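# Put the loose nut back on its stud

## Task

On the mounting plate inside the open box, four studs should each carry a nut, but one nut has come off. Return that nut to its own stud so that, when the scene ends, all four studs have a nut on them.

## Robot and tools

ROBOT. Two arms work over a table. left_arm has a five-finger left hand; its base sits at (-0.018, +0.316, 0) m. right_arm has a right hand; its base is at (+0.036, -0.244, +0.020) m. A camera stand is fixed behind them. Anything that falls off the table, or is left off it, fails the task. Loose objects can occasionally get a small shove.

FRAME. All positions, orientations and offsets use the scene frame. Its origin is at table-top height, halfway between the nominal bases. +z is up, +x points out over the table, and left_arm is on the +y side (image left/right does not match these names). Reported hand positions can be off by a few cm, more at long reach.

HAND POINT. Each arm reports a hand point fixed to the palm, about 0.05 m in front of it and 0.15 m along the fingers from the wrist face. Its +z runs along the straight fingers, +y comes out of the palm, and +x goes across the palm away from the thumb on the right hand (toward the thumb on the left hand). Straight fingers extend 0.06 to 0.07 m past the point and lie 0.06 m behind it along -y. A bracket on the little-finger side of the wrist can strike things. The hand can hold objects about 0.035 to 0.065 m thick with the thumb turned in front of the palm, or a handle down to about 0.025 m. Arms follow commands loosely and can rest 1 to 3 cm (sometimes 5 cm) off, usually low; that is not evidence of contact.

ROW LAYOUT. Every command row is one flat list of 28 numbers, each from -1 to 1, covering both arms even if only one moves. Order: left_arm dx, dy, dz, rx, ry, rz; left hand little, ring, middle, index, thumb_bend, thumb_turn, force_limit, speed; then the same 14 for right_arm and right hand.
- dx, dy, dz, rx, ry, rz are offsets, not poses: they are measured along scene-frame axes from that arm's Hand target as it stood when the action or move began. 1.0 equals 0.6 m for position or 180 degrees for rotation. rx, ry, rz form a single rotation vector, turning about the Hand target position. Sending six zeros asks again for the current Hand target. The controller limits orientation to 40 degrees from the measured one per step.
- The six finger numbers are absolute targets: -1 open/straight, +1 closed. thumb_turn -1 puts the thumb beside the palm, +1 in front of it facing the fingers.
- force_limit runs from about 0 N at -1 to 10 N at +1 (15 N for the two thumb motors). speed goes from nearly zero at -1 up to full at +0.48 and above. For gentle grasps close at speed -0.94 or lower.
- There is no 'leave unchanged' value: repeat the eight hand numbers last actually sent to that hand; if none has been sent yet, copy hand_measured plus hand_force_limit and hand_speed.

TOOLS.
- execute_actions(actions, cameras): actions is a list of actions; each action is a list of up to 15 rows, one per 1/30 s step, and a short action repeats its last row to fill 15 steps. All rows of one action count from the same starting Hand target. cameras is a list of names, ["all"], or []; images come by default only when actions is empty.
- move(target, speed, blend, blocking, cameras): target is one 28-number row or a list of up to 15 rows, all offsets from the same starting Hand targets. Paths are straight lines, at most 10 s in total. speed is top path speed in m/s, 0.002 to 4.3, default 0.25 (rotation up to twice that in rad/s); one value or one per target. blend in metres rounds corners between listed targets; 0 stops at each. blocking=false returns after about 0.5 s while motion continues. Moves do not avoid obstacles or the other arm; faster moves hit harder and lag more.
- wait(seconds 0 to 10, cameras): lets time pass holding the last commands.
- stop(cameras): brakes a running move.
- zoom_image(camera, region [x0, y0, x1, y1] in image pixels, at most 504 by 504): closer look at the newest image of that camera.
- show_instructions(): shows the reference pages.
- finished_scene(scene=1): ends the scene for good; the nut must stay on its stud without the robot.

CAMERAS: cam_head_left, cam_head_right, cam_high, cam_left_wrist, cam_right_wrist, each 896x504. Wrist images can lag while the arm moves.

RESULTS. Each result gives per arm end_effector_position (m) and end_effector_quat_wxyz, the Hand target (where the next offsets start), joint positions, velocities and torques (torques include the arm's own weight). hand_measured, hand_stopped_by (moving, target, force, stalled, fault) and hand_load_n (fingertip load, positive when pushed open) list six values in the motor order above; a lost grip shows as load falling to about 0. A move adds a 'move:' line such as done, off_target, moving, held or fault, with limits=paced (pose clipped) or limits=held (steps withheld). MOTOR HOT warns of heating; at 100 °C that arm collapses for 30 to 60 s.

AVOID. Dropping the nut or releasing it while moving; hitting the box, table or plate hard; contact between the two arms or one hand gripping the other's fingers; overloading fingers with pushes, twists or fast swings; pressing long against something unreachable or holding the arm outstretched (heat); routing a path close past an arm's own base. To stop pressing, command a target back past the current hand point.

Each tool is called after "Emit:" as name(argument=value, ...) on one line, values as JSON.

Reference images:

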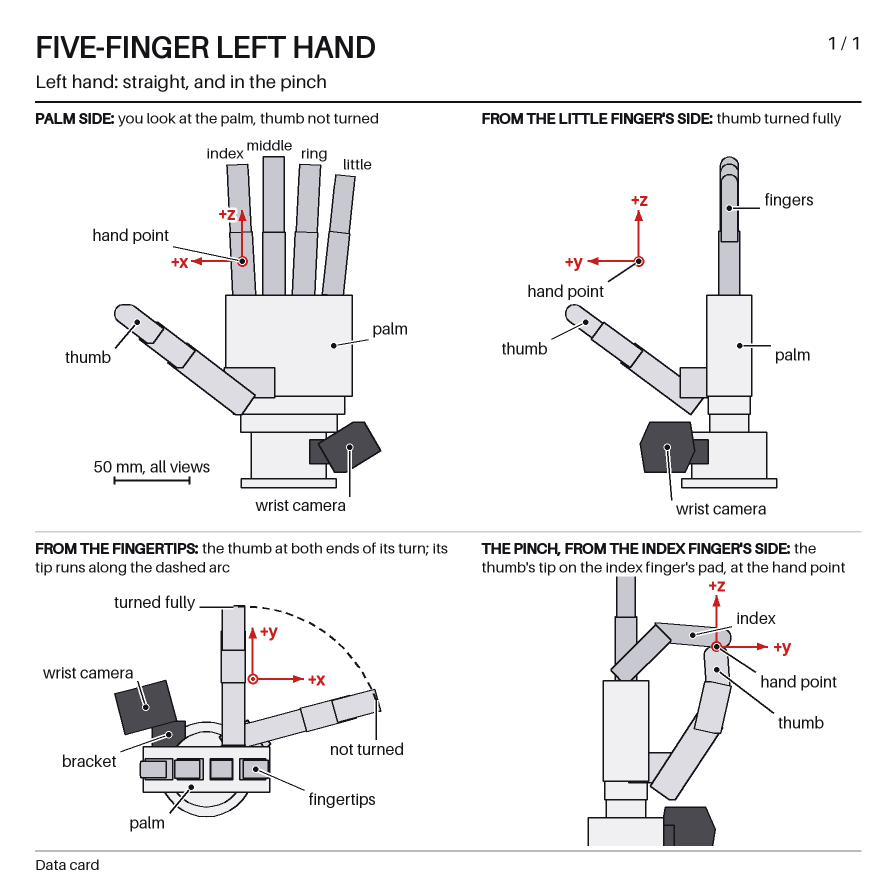

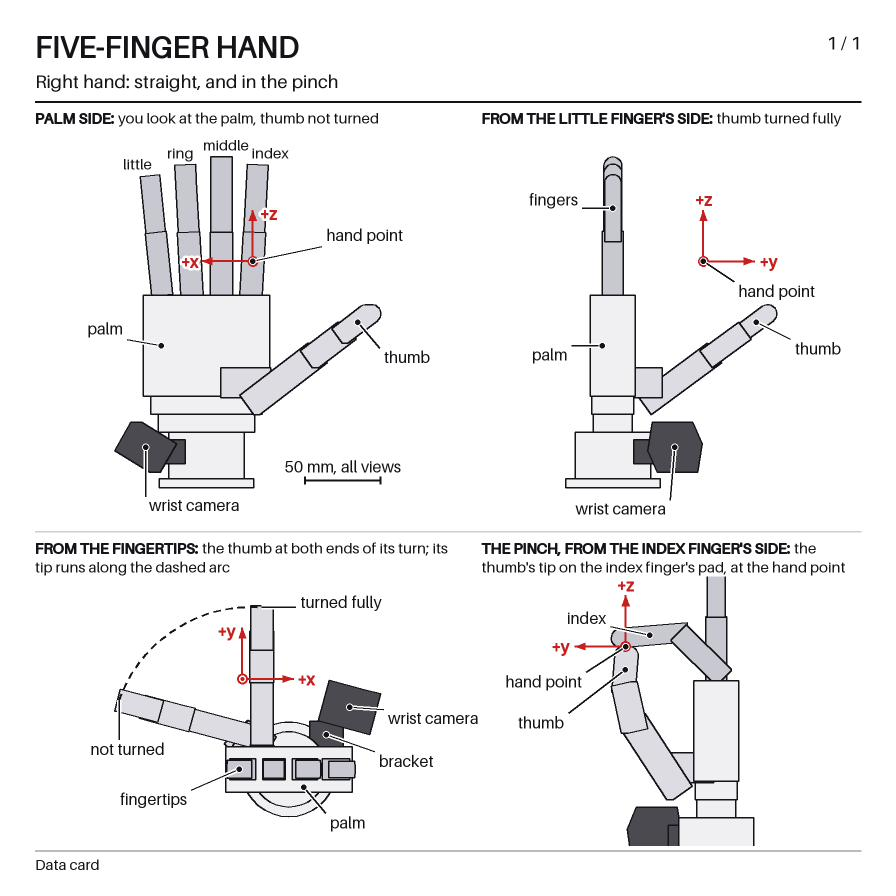

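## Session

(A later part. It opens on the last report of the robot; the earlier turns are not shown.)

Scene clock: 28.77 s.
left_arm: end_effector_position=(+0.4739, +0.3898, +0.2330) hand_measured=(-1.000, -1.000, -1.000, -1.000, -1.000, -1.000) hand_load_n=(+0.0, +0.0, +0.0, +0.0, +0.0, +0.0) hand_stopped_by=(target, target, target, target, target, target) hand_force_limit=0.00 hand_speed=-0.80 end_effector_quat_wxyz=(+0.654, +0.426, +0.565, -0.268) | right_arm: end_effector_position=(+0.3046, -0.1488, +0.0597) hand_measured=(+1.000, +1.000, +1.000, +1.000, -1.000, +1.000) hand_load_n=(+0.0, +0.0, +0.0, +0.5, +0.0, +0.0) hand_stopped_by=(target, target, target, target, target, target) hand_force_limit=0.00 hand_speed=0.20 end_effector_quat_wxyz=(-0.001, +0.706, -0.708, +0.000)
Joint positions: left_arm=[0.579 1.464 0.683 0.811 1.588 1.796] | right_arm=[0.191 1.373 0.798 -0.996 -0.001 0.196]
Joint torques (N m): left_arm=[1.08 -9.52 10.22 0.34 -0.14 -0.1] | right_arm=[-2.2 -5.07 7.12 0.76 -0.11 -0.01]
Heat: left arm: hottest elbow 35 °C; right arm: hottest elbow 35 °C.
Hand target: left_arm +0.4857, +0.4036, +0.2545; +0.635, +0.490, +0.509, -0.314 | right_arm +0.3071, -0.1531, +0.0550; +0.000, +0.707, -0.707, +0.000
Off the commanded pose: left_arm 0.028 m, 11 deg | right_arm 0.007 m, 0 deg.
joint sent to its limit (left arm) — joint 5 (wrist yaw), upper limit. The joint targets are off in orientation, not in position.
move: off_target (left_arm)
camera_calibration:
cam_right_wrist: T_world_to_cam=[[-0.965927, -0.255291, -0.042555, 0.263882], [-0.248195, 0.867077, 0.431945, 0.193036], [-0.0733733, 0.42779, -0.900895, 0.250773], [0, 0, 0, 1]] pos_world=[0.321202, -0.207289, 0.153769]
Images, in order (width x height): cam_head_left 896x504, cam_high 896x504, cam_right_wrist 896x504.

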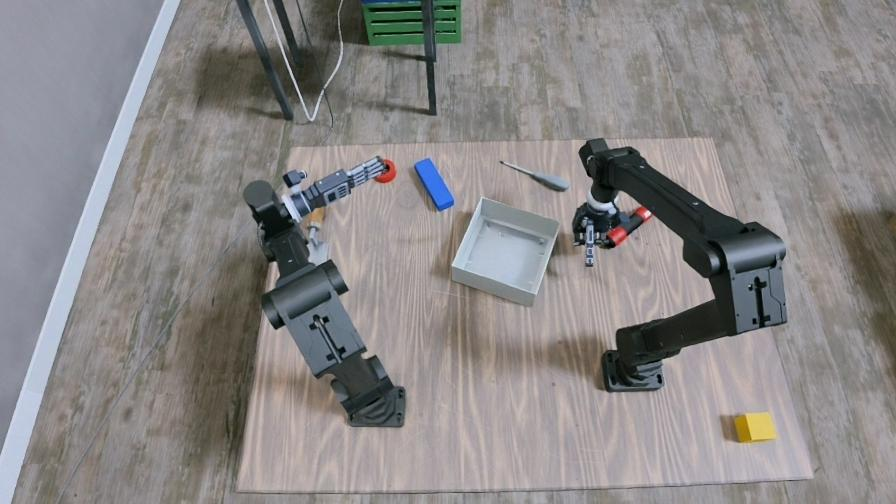

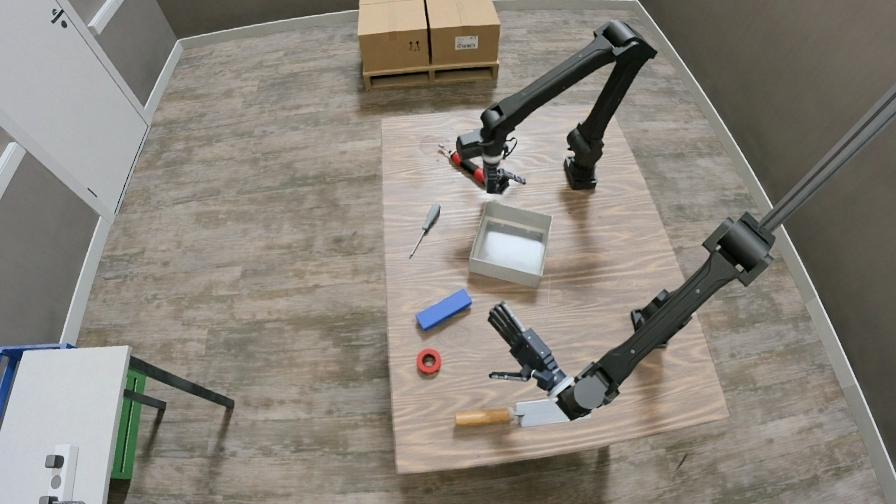

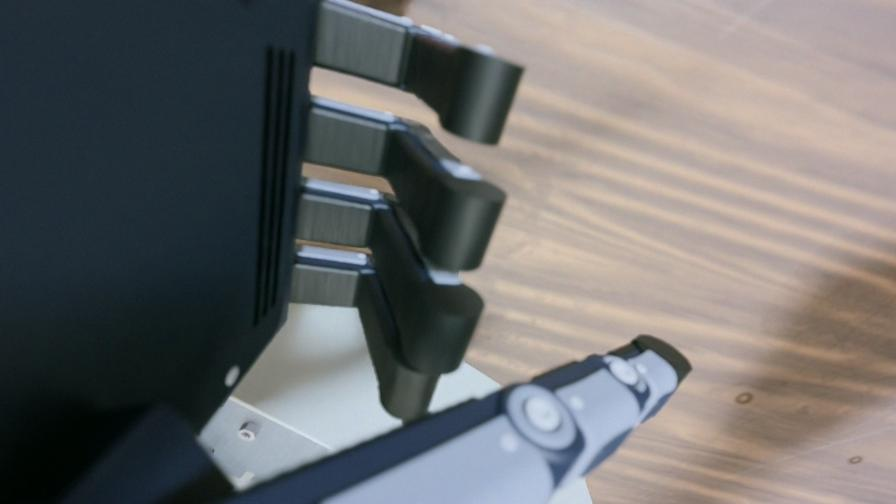

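Emit:
move(target=[[0, 0, 0, 0, 0, 0, -1, -1, -1, -1, -1, -1, 0, -0.8, 0, 0.02, -0.03, 0, 0, 0, 1, 1, 1, 1, -1, 1, 0, 0.2],[0, 0, 0, 0, 0, 0, -1, -1, -1, -1, -1, -1, 0, -0.8, 0.01, 0.1, -0.035, 0, 0, 0, 1, 1, 1, 1, -1, 1, 0, 0.2]], blend=0.005, speed=0.07, cameras=["cam_head_left", "cam_high"])

Emit:
zoom_image(camera="cam_high", region=[420, 80, 600, 300])

Scene clock: 30.80 s.
left_arm: end_effector_position=(+0.4739, +0.3898, +0.2330) hand_measured=(-1.000, -1.000, -1.000, -1.000, -1.000, -1.000) hand_load_n=(+0.0, +0.0, +0.0, +0.0, +0.0, +0.0) hand_stopped_by=(target, target, target, target, target, target) hand_force_limit=0.00 hand_speed=-0.80 end_effector_quat_wxyz=(+0.654, +0.426, +0.565, -0.268) | right_arm: end_effector_position=(+0.2969, -0.1101, +0.0295) hand_measured=(+1.000, +1.000, +1.000, +1.000, -1.000, +1.000) hand_load_n=(+0.0, +0.0, +0.0, +0.0, +0.0, +0.0) hand_stopped_by=(target, target, target, target, target, target) hand_force_limit=0.00 hand_speed=0.20 end_effector_quat_wxyz=(+0.020, +0.700, -0.714, -0.003)
Joint positions: left_arm=[0.579 1.464 0.683 0.811 1.588 1.796] | right_arm=[0.314 1.461 0.787 -0.934 0.012 0.335]
Joint torques (N m): left_arm=[0.09 -9.52 10.28 0.53 -0.08 -0.04] | right_arm=[1.14 -5.36 9.8 0.75 -0.31 0.18]
Heat: left arm: hottest elbow 35 °C; right arm: hottest elbow 35 °C.
Hand target: left_arm +0.4857, +0.4036, +0.2545; +0.635, +0.490, +0.509, -0.314 | right_arm +0.3131, -0.0930, +0.0341; +0.000, +0.707, -0.707, +0.000
Off the commanded pose: left_arm 0.028 m, 11 deg | right_arm 0.024 m, 2 deg.
joint sent to its limit (left arm) — joint 5 (wrist yaw), upper limit. The joint targets are off in orientation, not in position.
move: off_target (left_arm, right_arm)
Images, in order (width x height): cam_head_left 896x504, cam_high 896x504.

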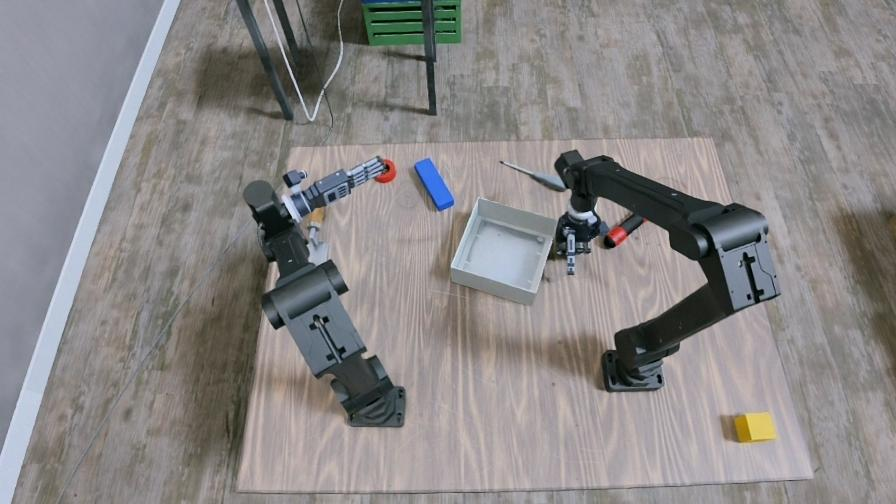

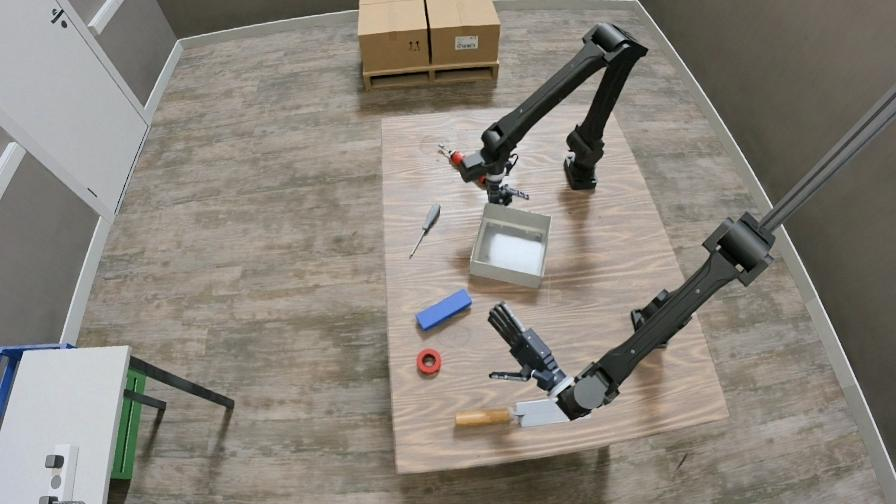

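Scaled by 2.291 from the camera's 896x504 image, which has a finer 1280x720 frame.

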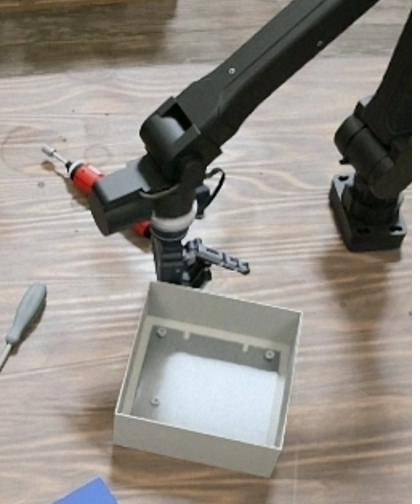

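Emit:
move(target=[0, 0, 0, 0, 0, 0, -1, -1, -1, -1, -1, -1, 0, -0.8, 0.04, 0.08, 0, 0, 0, 0, 1, 1, 1, 1, -1, 1, 0, 0.2], speed=0.07, cameras=["cam_head_left", "cam_high"])

Emit:
zoom_image(camera="cam_high", region=[420, 80, 600, 300])

Scene clock: 32.60 s.
left_arm: end_effector_position=(+0.4739, +0.3898, +0.2330) hand_measured=(-1.000, -1.000, -1.000, -1.000, -1.000, -1.000) hand_load_n=(+0.0, +0.0, +0.0, +0.0, +0.0, +0.5) hand_stopped_by=(target, target, target, target, target, target) hand_force_limit=0.00 hand_speed=-0.80 end_effector_quat_wxyz=(+0.654, +0.426, +0.565, -0.268) | right_arm: end_effector_position=(+0.3169, -0.0668, +0.0249) hand_measured=(+1.000, +1.000, +1.000, +1.000, -1.000, +1.000) hand_load_n=(+0.0, +0.0, +0.0, +0.0, -0.5, +0.0) hand_stopped_by=(target, target, target, target, target, target) hand_force_limit=0.00 hand_speed=0.20 end_effector_quat_wxyz=(+0.023, +0.699, -0.714, -0.002)
Joint positions: left_arm=[0.579 1.464 0.683 0.811 1.588 1.796] | right_arm=[0.408 1.556 0.88 -0.94 0.012 0.432]
Joint torques (N m): left_arm=[0.62 -10.34 10.39 0.38 -0.08 -0.02] | right_arm=[1.03 -6.53 11.22 0.39 -0.32 0.16]
Heat: left arm: hottest elbow 35 °C; right arm: hottest elbow 35 °C.
Hand target: left_arm +0.4857, +0.4036, +0.2545; +0.635, +0.490, +0.509, -0.314 | right_arm +0.3372, -0.0450, +0.0341; +0.000, +0.707, -0.707, +0.000
Off the commanded pose: left_arm 0.028 m, 11 deg | right_arm 0.031 m, 3 deg.
joint sent to its limit (left arm) — joint 5 (wrist yaw), upper limit. The joint targets are off in orientation, not in position.
move: off_target (left_arm, right_arm)
Images, in order (width x height): cam_head_left 896x504, cam_high 896x504.

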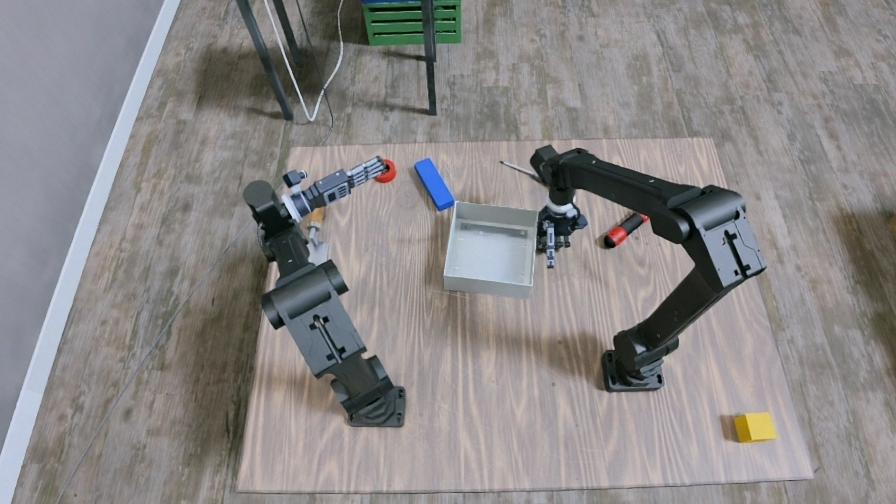

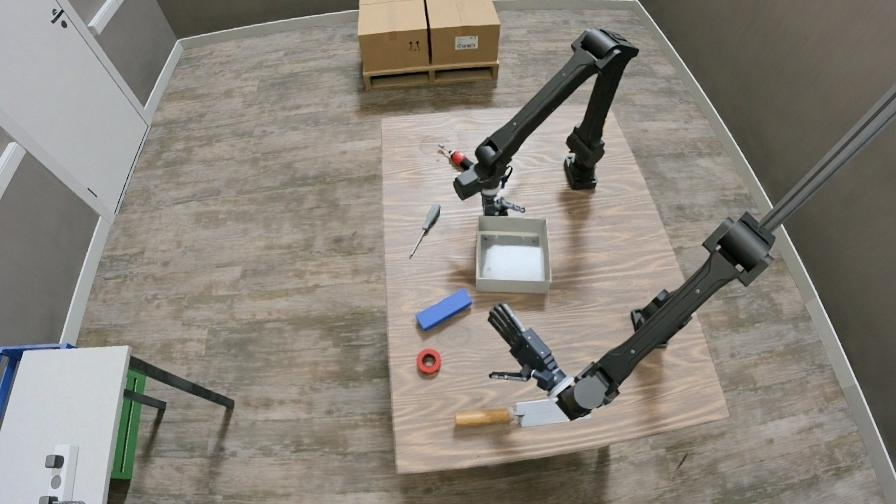

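Scaled by 2.291 from the camera's 896x504 image, which has a finer 1280x720 frame.

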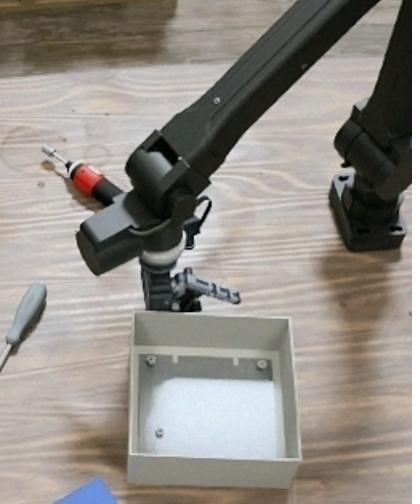

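Emit:
move(target=[[0, 0, 0, 0, 0, 0, -1, -1, -1, -1, -1, -1, 0, -0.8, 0.06, 0.05, 0, 0, 0, 0, 1, 1, 1, 1, -1, 1, 0, 0.2],[0, 0, 0, 0, 0, 0, -1, -1, -1, -1, -1, -1, 0, -0.8, 0.08, 0.15, 0, 0, 0, 0, 1, 1, 1, 1, -1, 1, 0, 0.2]], blend=0.01, speed=0.07, cameras=["cam_head_left", "cam_high"])

Scene clock: 36.43 s.
left_arm: end_effector_position=(+0.4739, +0.3898, +0.2330) hand_measured=(-1.000, -1.000, -1.000, -1.000, -1.000, -1.000) hand_load_n=(+0.0, +0.0, +0.0, +0.0, +0.0, +0.0) hand_stopped_by=(target, target, target, target, target, target) hand_force_limit=0.00 hand_speed=-0.80 end_effector_quat_wxyz=(+0.654, +0.426, +0.565, -0.268) | right_arm: end_effector_position=(+0.3682, +0.0129, +0.0258) hand_measured=(+1.000, +1.000, +1.000, +1.000, -1.000, +1.000) hand_load_n=(+0.0, +0.0, +0.0, -0.5, -0.5, -2.5) hand_stopped_by=(target, target, target, target, target, target) hand_force_limit=0.00 hand_speed=0.20 end_effector_quat_wxyz=(+0.025, +0.714, -0.699, +0.000)
Joint positions: left_arm=[0.579 1.464 0.683 0.811 1.588 1.796] | right_arm=[0.529 1.745 1.133 -1.008 0.014 0.51]
Joint torques (N m): left_arm=[0.56 -9.64 10.25 0.47 -0.13 -0.04] | right_arm=[1.49 -8.94 11.73 0.49 -0.45 0.53]
Heat: left arm: hottest elbow 36 °C; right arm: hottest elbow 36 °C.
Hand target: left_arm +0.4857, +0.4036, +0.2545; +0.635, +0.490, +0.509, -0.314 | right_arm +0.3851, +0.0449, +0.0340; +0.000, +0.707, -0.707, +0.000
Off the commanded pose: left_arm 0.028 m, 11 deg | right_arm 0.037 m, 3 deg.
joint sent to its limit (left arm) — joint 5 (wrist yaw), upper limit. The joint targets are off in orientation, not in position.
move: off_target (left_arm, right_arm)
Images, in order (width x height): cam_head_left 896x504, cam_high 896x504.

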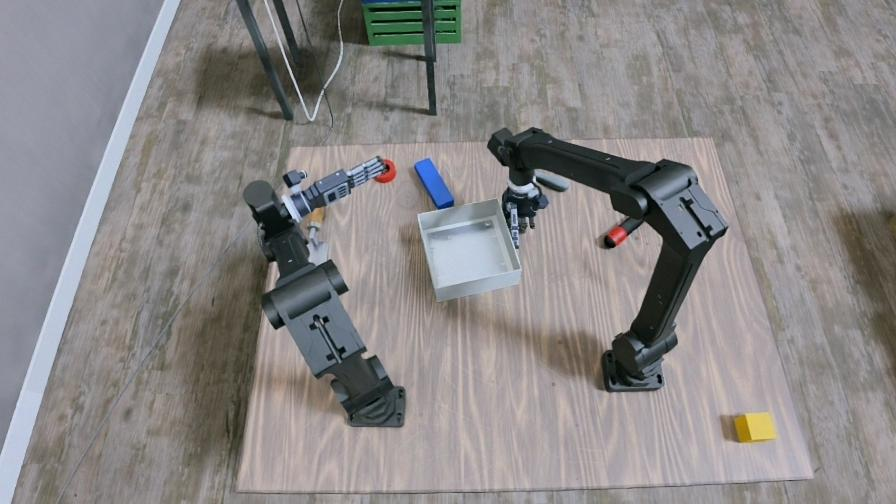

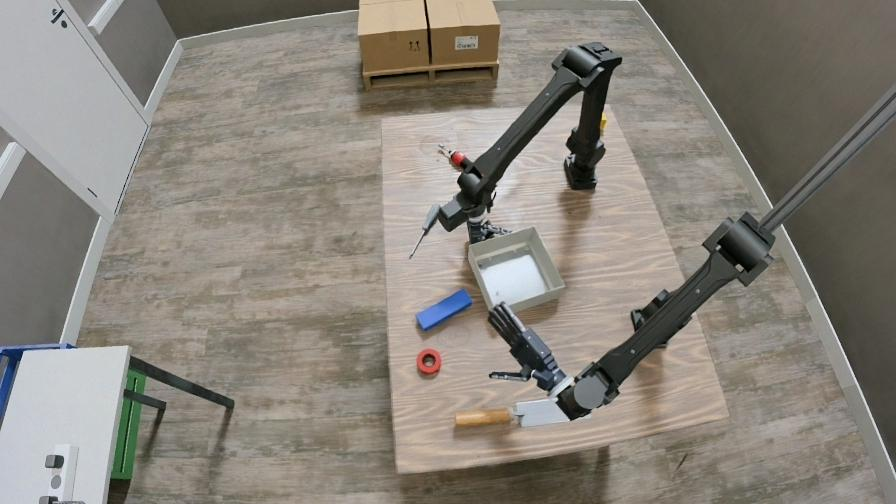

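Emit:
move(target=[[0, 0, 0, 0, 0, 0, -1, -1, -1, -1, -1, -1, 0, -0.8, -0.017, -0.11, 0.03, 0, 0, 0, 1, 1, 1, 1, -1, 1, 0, 0.2],[0, 0, 0, 0, 0, 0, -1, -1, -1, -1, -1, -1, 0, -0.8, -0.04, -0.125, 0.22, 0, 0, 0, 1, 1, 1, 1, -1, 1, 0, 0.2],[0, 0, 0, 0, 0, 0, -1, -1, -1, -1, -1, -1, 0, -0.8, -0.395, -0.10, 0.23, 0, 0, 0, 1, 1, 1, 1, -1, 1, 0, 0.2]], blend=0.01, speed=[0.1, 0.2, 0.2], cameras=["cam_head_left", "cam_high"])

Emit:
zoom_image(camera="cam_high", region=[420, 100, 600, 320])

Scene clock: 41.07 s.
left_arm: end_effector_position=(+0.4739, +0.3898, +0.2330) hand_measured=(-1.000, -1.000, -1.000, -1.000, -1.000, -1.000) hand_load_n=(+0.0, +0.0, +0.0, +0.0, +0.0, +0.0) hand_stopped_by=(target, target, target, target, target, target) hand_force_limit=0.00 hand_speed=-0.80 end_effector_quat_wxyz=(+0.654, +0.426, +0.565, -0.268) | right_arm: end_effector_position=(+0.1524, -0.0159, +0.1712) hand_measured=(+1.000, +1.000, +1.000, +1.000, -1.000, +1.000) hand_load_n=(+0.0, +0.0, +0.0, +0.0, +0.0, +0.0) hand_stopped_by=(target, target, target, target, target, target) hand_force_limit=0.00 hand_speed=0.20 end_effector_quat_wxyz=(+0.002, +0.708, -0.706, +0.001)
Joint positions: left_arm=[0.579 1.464 0.683 0.811 1.588 1.796] | right_arm=[0.841 1.047 0.854 -1.382 0.002 0.84]
Joint torques (N m): left_arm=[0.15 -10.05 10.11 0.44 -0.07 -0.01] | right_arm=[-0.09 -3.84 8.02 0.23 0.01 0.2]
Heat: left arm: hottest elbow 37 °C; right arm: hottest elbow 36 °C.
Hand target: left_arm +0.4857, +0.4036, +0.2545; +0.635, +0.490, +0.509, -0.314 | right_arm +0.1482, -0.0150, +0.1721; +0.000, +0.707, -0.707, +0.000
Off the commanded pose: left_arm 0.028 m, 11 deg | right_arm 0.004 m, 0 deg.
joint sent to its limit (left arm) — joint 5 (wrist yaw), upper limit. The joint targets are off in orientation, not in position.
move: off_target (left_arm)
Images, in order (width x height): cam_head_left 896x504, cam_high 896x504.

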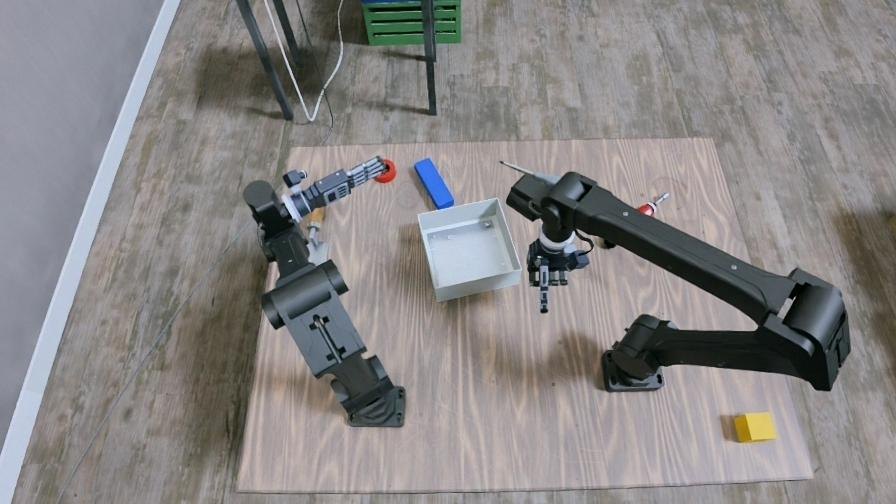

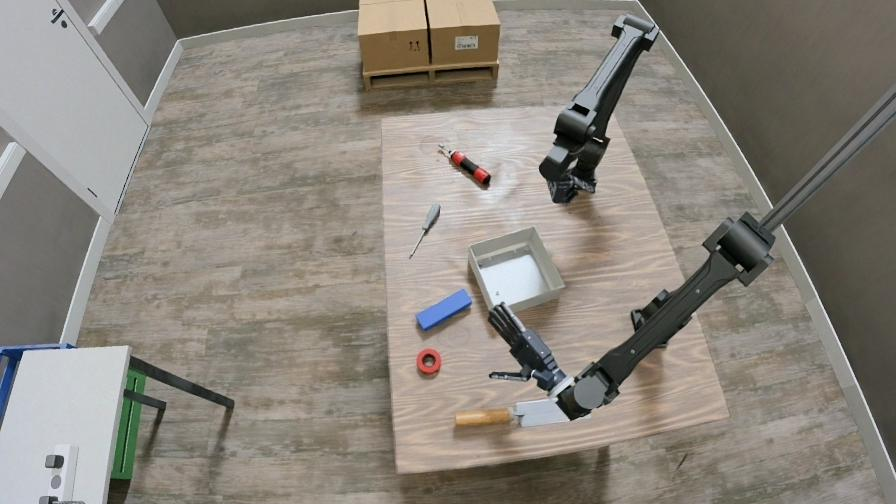

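Scaled by 2.291 from the camera's 896x504 image, which has a finer 1280x720 frame.

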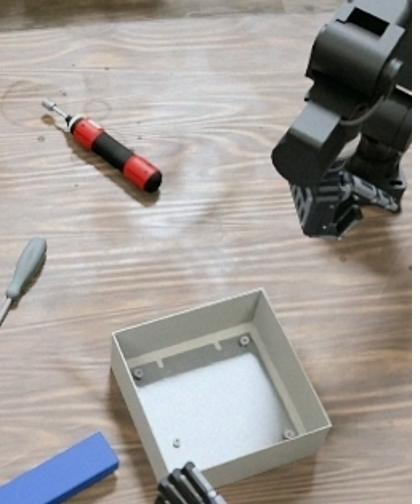

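Emit:
move(target=[[0, 0, 0, 0, 0, 0, -1, -1, -1, -1, -1, -1, 0, -0.8, 0, 0, -0.23, 0, 0, 0, 1, 1, 1, 1, -1, 1, 0, 0.2],[0, 0, 0, 0, 0, 0, -1, -1, -1, -1, -1, -1, 0, -0.8, 0.08, 0.0, -0.23, 0, 0, 0, 1, 1, 1, 1, -1, 1, 0, 0.2]], blend=0.0, speed=[0.15, 0.07], cameras=["cam_head_left", "cam_high"])

Scene clock: 45.73 s.
left_arm: end_effector_position=(+0.4739, +0.3898, +0.2330) hand_measured=(-1.000, -1.000, -1.000, -1.000, -1.000, -1.000) hand_load_n=(+0.0, +0.0, +0.0, +0.0, +0.0, +0.0) hand_stopped_by=(target, target, target, target, target, target) hand_force_limit=0.00 hand_speed=-0.80 end_effector_quat_wxyz=(+0.654, +0.426, +0.565, -0.268) | right_arm: end_effector_position=(+0.1776, -0.0288, +0.0261) hand_measured=(+1.000, +1.000, +1.000, +1.000, -1.000, +1.000) hand_load_n=(+0.0, +0.0, +0.0, +0.0, +0.0, +0.0) hand_stopped_by=(target, target, target, target, target, target) hand_force_limit=0.00 hand_speed=0.20 end_effector_quat_wxyz=(+0.020, +0.706, -0.708, +0.002)
Joint positions: left_arm=[0.579 1.464 0.683 0.811 1.588 1.796] | right_arm=[0.744 1.302 0.621 -0.93 0.006 0.75]
Joint torques (N m): left_arm=[0.79 -9.35 10.24 0.58 -0.16 -0.05] | right_arm=[-2.2 -3.55 10.13 0.66 -0.09 -0.03]
Heat: left arm: hottest elbow 37 °C; right arm: hottest elbow 36 °C.
Hand target: left_arm +0.4857, +0.4036, +0.2545; +0.635, +0.490, +0.509, -0.314 | right_arm +0.1962, -0.0150, +0.0341; +0.000, +0.707, -0.707, +0.000
Off the commanded pose: left_arm 0.028 m, 11 deg | right_arm 0.024 m, 2 deg.
joint sent to its limit (left arm) — joint 5 (wrist yaw), upper limit. The joint targets are off in orientation, not in position.
move: off_target (left_arm, right_arm)
Images, in order (width x height): cam_head_left 896x504, cam_high 896x504.

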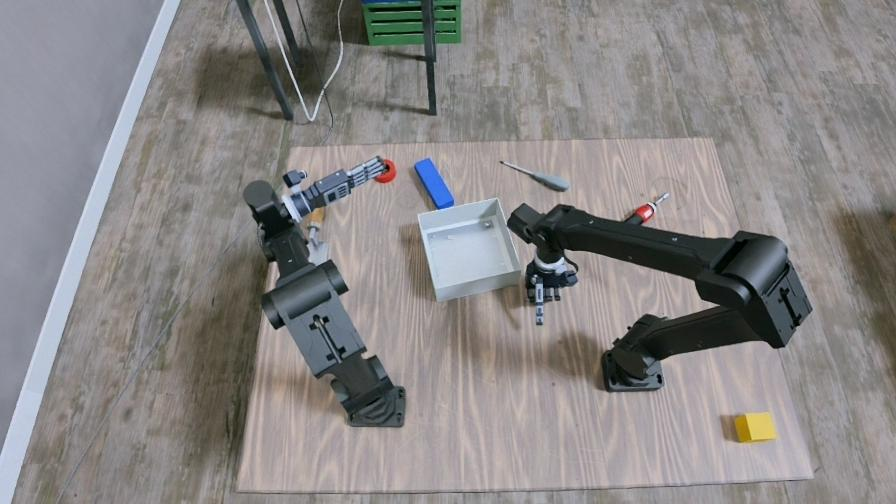

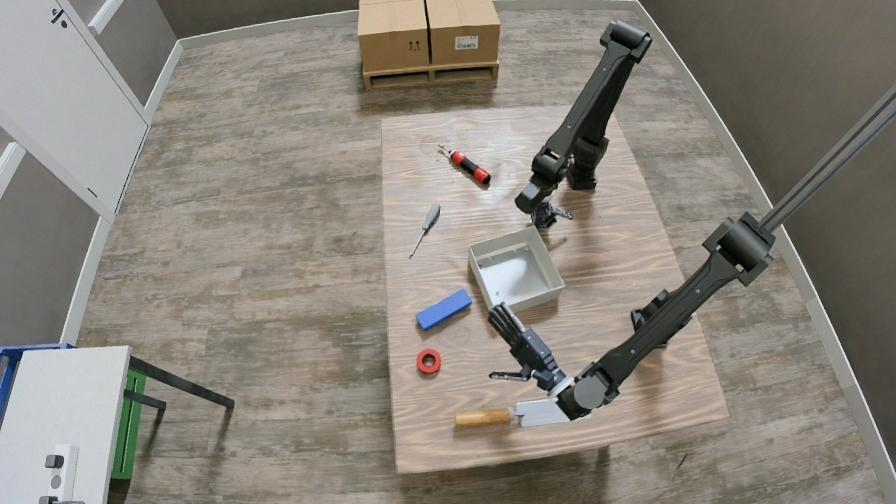

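Emit:
move(target=[[0, 0, 0, 0, 0, 0, -1, -1, -1, -1, -1, -1, 0, -0.8, -0.06, 0.0, 0, 0, 0, 0, 1, 1, 1, 1, -1, 1, 0, 0.2],[0, 0, 0, 0, 0, 0, -1, -1, -1, -1, -1, -1, 0, -0.8, -0.05, 0.06, 0, 0, 0, 0, 1, 1, 1, 1, -1, 1, 0, 0.2],[0, 0, 0, 0, 0, 0, -1, -1, -1, -1, -1, -1, 0, -0.8, 0.06, 0.075, 0, 0, 0, 0, 1, 1, 1, 1, -1, 1, 0, 0.2]], blend=0.01, speed=[0.1, 0.1, 0.07], cameras=["cam_head_left", "cam_high"])

Scene clock: 48.50 s.
left_arm: end_effector_position=(+0.4739, +0.3898, +0.2330) hand_measured=(-1.000, -1.000, -1.000, -1.000, -1.000, -1.000) hand_load_n=(+0.0, +0.0, +0.0, +0.0, +0.0, +0.0) hand_stopped_by=(target, target, target, target, target, target) hand_force_limit=0.00 hand_speed=-0.80 end_effector_quat_wxyz=(+0.654, +0.426, +0.565, -0.268) | right_arm: end_effector_position=(+0.1989, +0.0071, +0.0218) hand_measured=(+1.000, +1.000, +1.000, +1.000, -1.000, +1.000) hand_load_n=(+0.0, +0.0, +0.0, +0.0, +0.0, +0.0) hand_stopped_by=(target, target, target, target, target, target) hand_force_limit=0.00 hand_speed=0.20 end_effector_quat_wxyz=(+0.034, +0.714, -0.699, -0.004)
Joint positions: left_arm=[0.579 1.464 0.683 0.811 1.588 1.796] | right_arm=[0.775 1.447 0.741 -0.934 -0.008 0.756]
Joint torques (N m): left_arm=[0.5 -9 10.4 0.49 -0.13 -0.06] | right_arm=[-2.67 -5.13 12.07 0.68 0.09 0.07]
Heat: left arm: hottest elbow 38 °C; right arm: hottest elbow 36 °C.
Hand target: left_arm +0.4857, +0.4036, +0.2545; +0.635, +0.490, +0.509, -0.314 | right_arm +0.2322, +0.0299, +0.0340; +0.000, +0.707, -0.707, +0.000
Off the commanded pose: left_arm 0.028 m, 11 deg | right_arm 0.042 m, 4 deg.
joint sent to its limit (left arm) — joint 5 (wrist yaw), upper limit. The joint targets are off in orientation, not in position.
move: off_target (left_arm, right_arm)
Images, in order (width x height): cam_head_left 896x504, cam_high 896x504.

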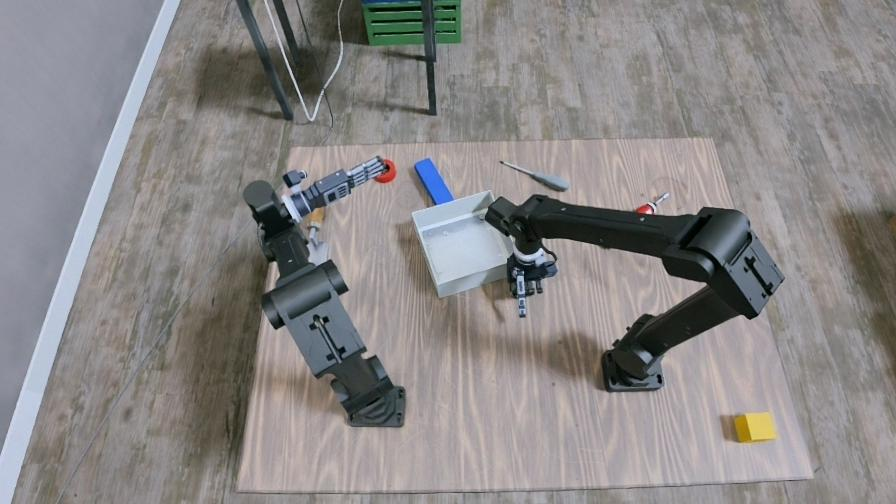

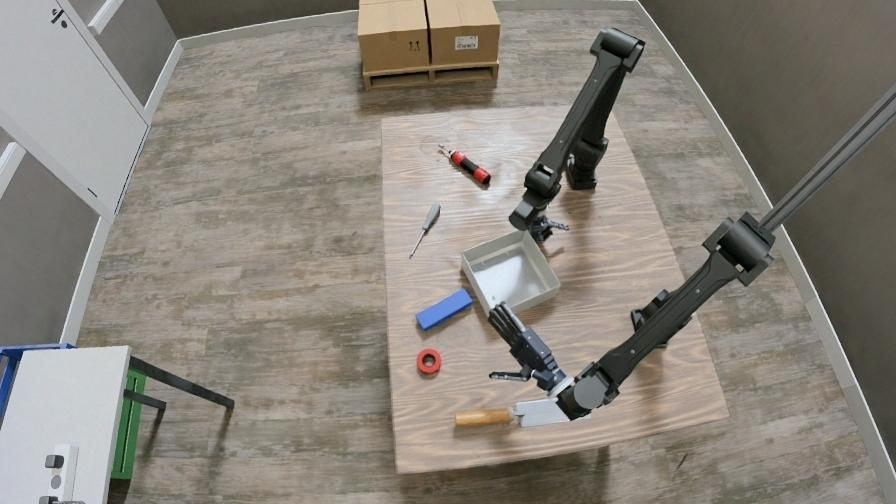

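Emit:
move(target=[0, 0, 0, 0, 0, 0, -1, -1, -1, -1, -1, -1, 0, -0.8, 0.06, -0.01, 0, 0, 0, 0, 1, 1, 1, 1, -1, 1, 0, 0.2], speed=[0.07], cameras=["cam_head_left", "cam_high"])

Emit:
zoom_image(camera="cam_head_left", region=[400, 140, 580, 320])

Scene clock: 50.10 s.
left_arm: end_effector_position=(+0.4739, +0.3898, +0.2330) hand_measured=(-1.000, -1.000, -1.000, -1.000, -1.000, -1.000) hand_load_n=(+0.0, +0.0, +0.0, +0.0, +0.0, +0.0) hand_stopped_by=(target, target, target, target, target, target) hand_force_limit=0.00 hand_speed=-0.80 end_effector_quat_wxyz=(+0.654, +0.426, +0.565, -0.268) | right_arm: end_effector_position=(+0.2346, +0.0048, +0.0220) hand_measured=(+1.000, +1.000, +1.000, +1.000, -1.000, +1.000) hand_load_n=(+0.0, +0.0, +0.0, +0.0, +0.0, +0.0) hand_stopped_by=(target, target, target, target, target, target) hand_force_limit=0.00 hand_speed=0.20 end_effector_quat_wxyz=(+0.032, +0.713, -0.700, -0.007)
Joint positions: left_arm=[0.579 1.464 0.683 0.811 1.588 1.796] | right_arm=[0.696 1.505 0.805 -0.937 -0.008 0.681]
Joint torques (N m): left_arm=[-0.09 -9.58 10.24 0.54 -0.08 -0.03] | right_arm=[-2.49 -5.95 12.01 0.58 0.05 0.1]
Heat: left arm: hottest elbow 38 °C; right arm: hottest elbow 36 °C.
Hand target: left_arm +0.4857, +0.4036, +0.2545; +0.635, +0.490, +0.509, -0.314 | right_arm +0.2681, +0.0239, +0.0340; +0.000, +0.707, -0.707, +0.000
Off the commanded pose: left_arm 0.028 m, 11 deg | right_arm 0.040 m, 4 deg.
joint sent to its limit (left arm) — joint 5 (wrist yaw), upper limit. The joint targets are off in orientation, not in position.
move: off_target (left_arm, right_arm)
Images, in order (width x height): cam_head_left 896x504, cam_high 896x504.

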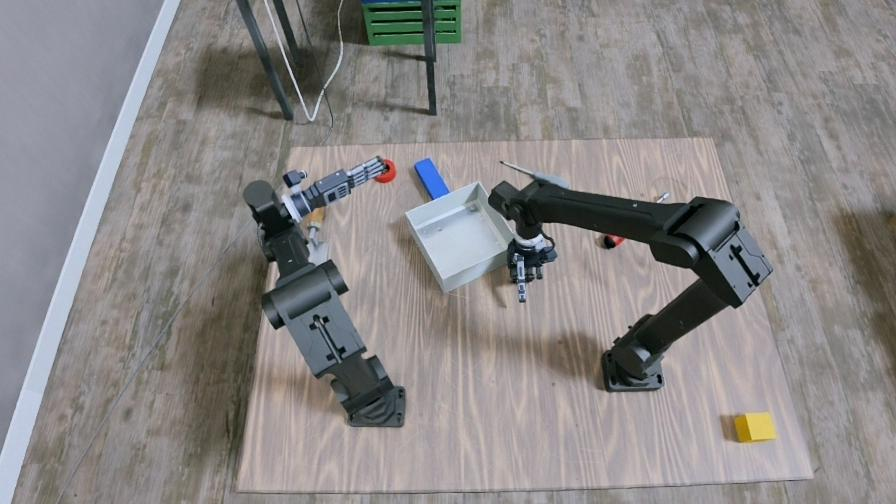

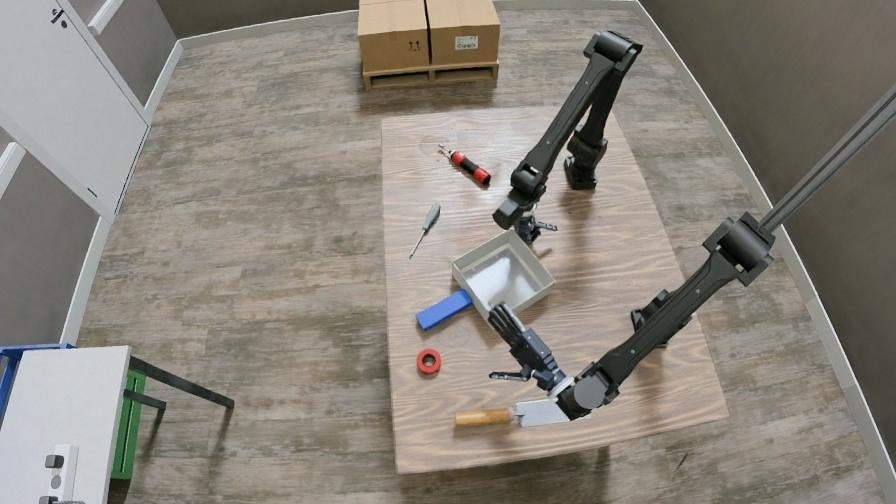

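Scaled by 2.800 from the camera's 896x504 image, which has a finer 1280x720 frame.

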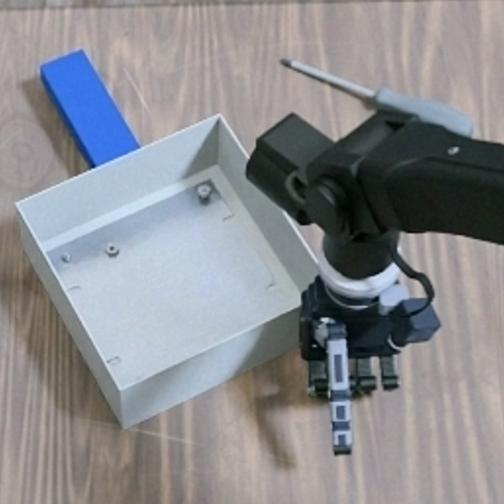

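Emit:
move(target=[[0, 0, 0, 0, 0, 0, -1, -1, -1, -1, -1, -1, 0, -0.8, -0.08, -0.06, 0.02, 0, 0, 0, 1, 1, 1, 1, -1, 1, 0, 0.2],[-0.2595, -0.1227, 0.0758, -0.1782, 0.5527, 0.2293, 1, 1, 1, 1, -1, 1, 0, 0.2, -0.08, -0.22, 0.3, 0, 0, 0, 1, 1, 1, 1, -1, 1, 0, 0.2]], blend=0.01, speed=[0.1, 0.25], cameras=["cam_head_left", "cam_high"])

Scene clock: 61.10 s.
left_arm: end_effector_position=(+0.3154, +0.3271, +0.2750) hand_measured=(+1.000, +1.000, +1.000, +1.000, -1.000, +1.000) hand_load_n=(+0.0, +0.0, +0.0, +0.0, +0.0, +0.0) hand_stopped_by=(target, target, target, target, target, target) hand_force_limit=0.00 hand_speed=0.20 end_effector_quat_wxyz=(+0.171, -0.282, +0.822, -0.464) | right_arm: end_effector_position=(+0.2042, -0.1121, +0.1934) hand_measured=(+1.000, +1.000, +1.000, +1.000, -1.000, +1.000) hand_load_n=(+0.0, +0.0, +0.0, -0.5, +0.0, +0.0) hand_stopped_by=(target, target, target, target, target, target) hand_force_limit=0.00 hand_speed=0.20 end_effector_quat_wxyz=(+0.031, +0.706, -0.708, -0.009)
Joint positions: left_arm=[0.489 1.057 1.063 -1.226 0.994 1.181] | right_arm=[0.419 1.039 0.9 -1.496 0.005 0.424]
Joint torques (N m): left_arm=[-1.03 -5.6 13.2 0.02 0.37 -0.03] | right_arm=[-2.2 -3.78 12.74 0.12 -0.02 -0.01]
Heat: left arm: hottest elbow 39 °C; right arm: hottest elbow 37 °C.
Hand target: left_arm +0.3300, +0.3299, +0.3000; +0.191, -0.264, +0.825, -0.462 | right_arm +0.2202, -0.1081, +0.2141; +0.000, +0.707, -0.707, +0.000
Off the commanded pose: left_arm 0.029 m, 3 deg | right_arm 0.026 m, 4 deg.
move: off_target (left_arm, right_arm); target 2's new numbers were sent with left_arm's hand 0.029 m and 3 deg from that target
Images, in order (width x height): cam_head_left 896x504, cam_high 896x504.

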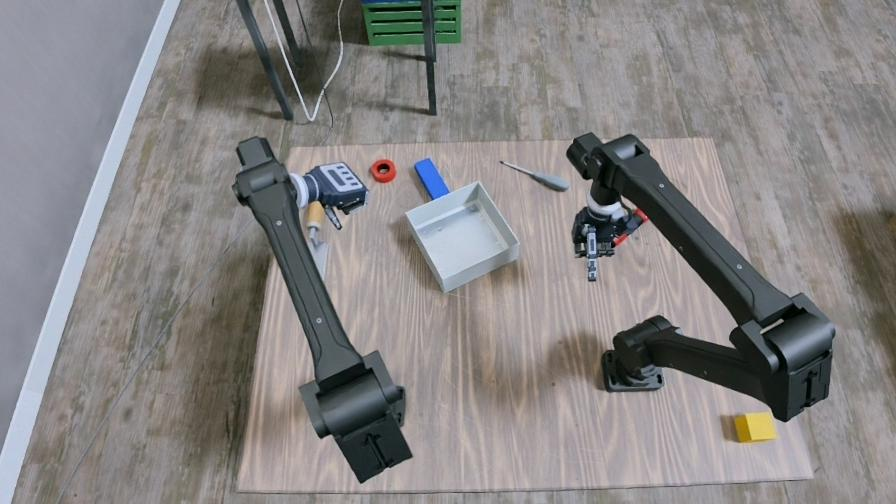

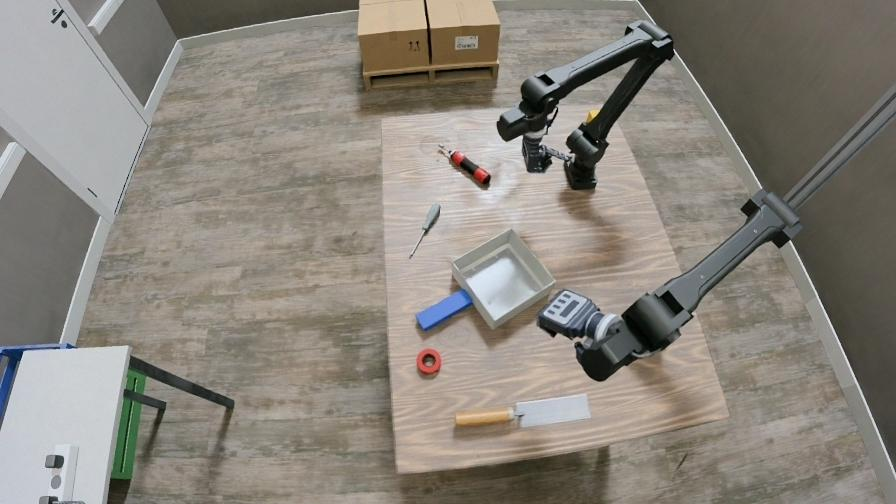

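Emit:
zoom_image(camera="cam_high", region=[440, 220, 570, 340])

Emit:
zoom_image(camera="cam_head_left", region=[395, 170, 530, 300])

Scaled by 3.877 from the camera's 896x504 image, which has a finer 1280x720 frame.

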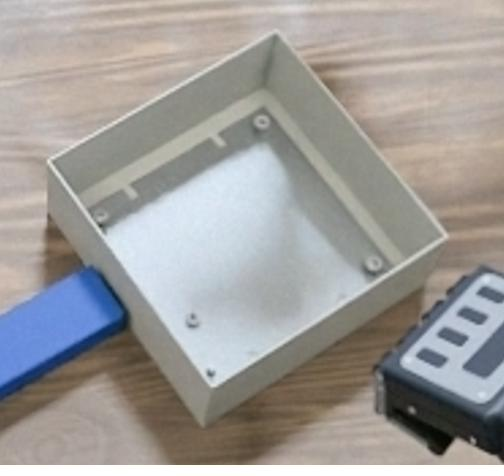

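Scaled by 3.733 from the camera's 896x504 image, which has a finer 1280x720 frame.

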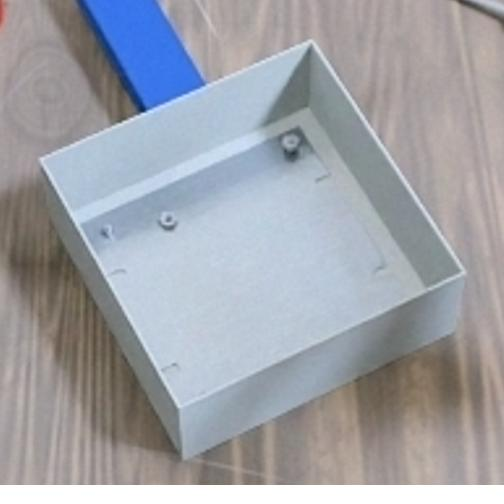

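Emit:
move(target=[[-0.2167, -0.175, -0.15, 0.1323, 0.3188, 0.2739, 1, 1, 1, 1, -1, 1, 0, 0.2, 0.0, -0.05, 0.05, 0, 0, 0, 1, 1, 1, 1, -1, 1, 0, 0.2]], speed=[0.25], cameras=["cam_head_left", "cam_high"])

Scene clock: 67.13 s.
left_arm: end_effector_position=(+0.2025, +0.2264, +0.2141) hand_measured=(+1.000, +1.000, +1.000, +1.000, -1.000, +1.000) hand_load_n=(+0.0, +0.0, +0.0, +0.0, +0.0, +0.0) hand_stopped_by=(target, target, target, target, target, target) hand_force_limit=0.00 hand_speed=0.20 end_effector_quat_wxyz=(-0.002, +0.707, -0.707, +0.009) | right_arm: end_effector_position=(+0.2057, -0.1395, +0.2234) hand_measured=(+1.000, +1.000, +1.000, +1.000, -1.000, +1.000) hand_load_n=(+0.0, +0.0, +0.0, +0.0, +0.0, +0.0) hand_stopped_by=(target, target, target, target, target, target) hand_force_limit=0.00 hand_speed=0.20 end_effector_quat_wxyz=(+0.030, +0.706, -0.707, -0.014)
Joint positions: left_arm=[-0.176 1.073 1.039 -1.521 0.007 -0.201] | right_arm=[0.312 1.009 0.958 -1.586 0.003 0.316]
Joint torques (N m): left_arm=[-1.9 -4.89 7.27 -0.43 -0.29 -0.06] | right_arm=[-2.26 -3.6 12.86 0.12 -0.01 -0.01]
Heat: left arm: hottest elbow 40 °C; right arm: hottest elbow 37 °C.
Hand target: left_arm +0.2000, +0.2249, +0.2100; +0.000, +0.708, -0.707, +0.000 | right_arm +0.2202, -0.1381, +0.2440; +0.000, +0.707, -0.707, +0.000
Off the commanded pose: left_arm 0.005 m, 1 deg | right_arm 0.025 m, 4 deg.
move: off_target (right_arm)
Images, in order (width x height): cam_head_left 896x504, cam_high 896x504.

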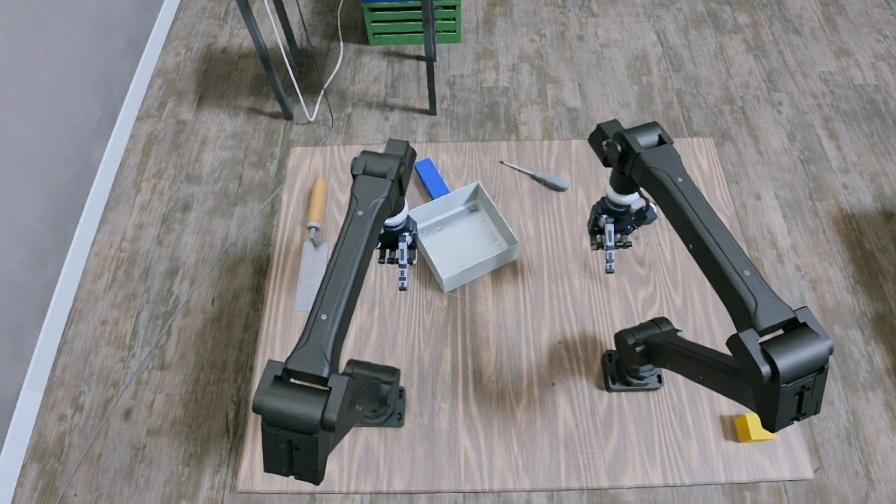

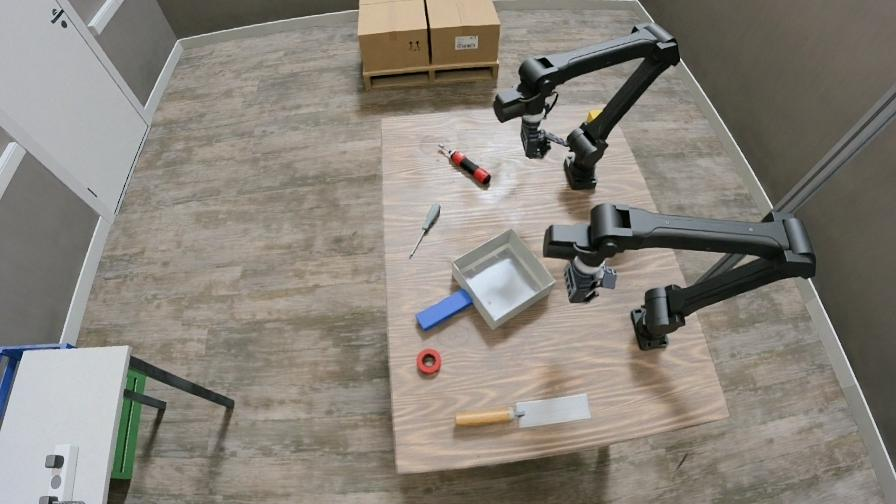

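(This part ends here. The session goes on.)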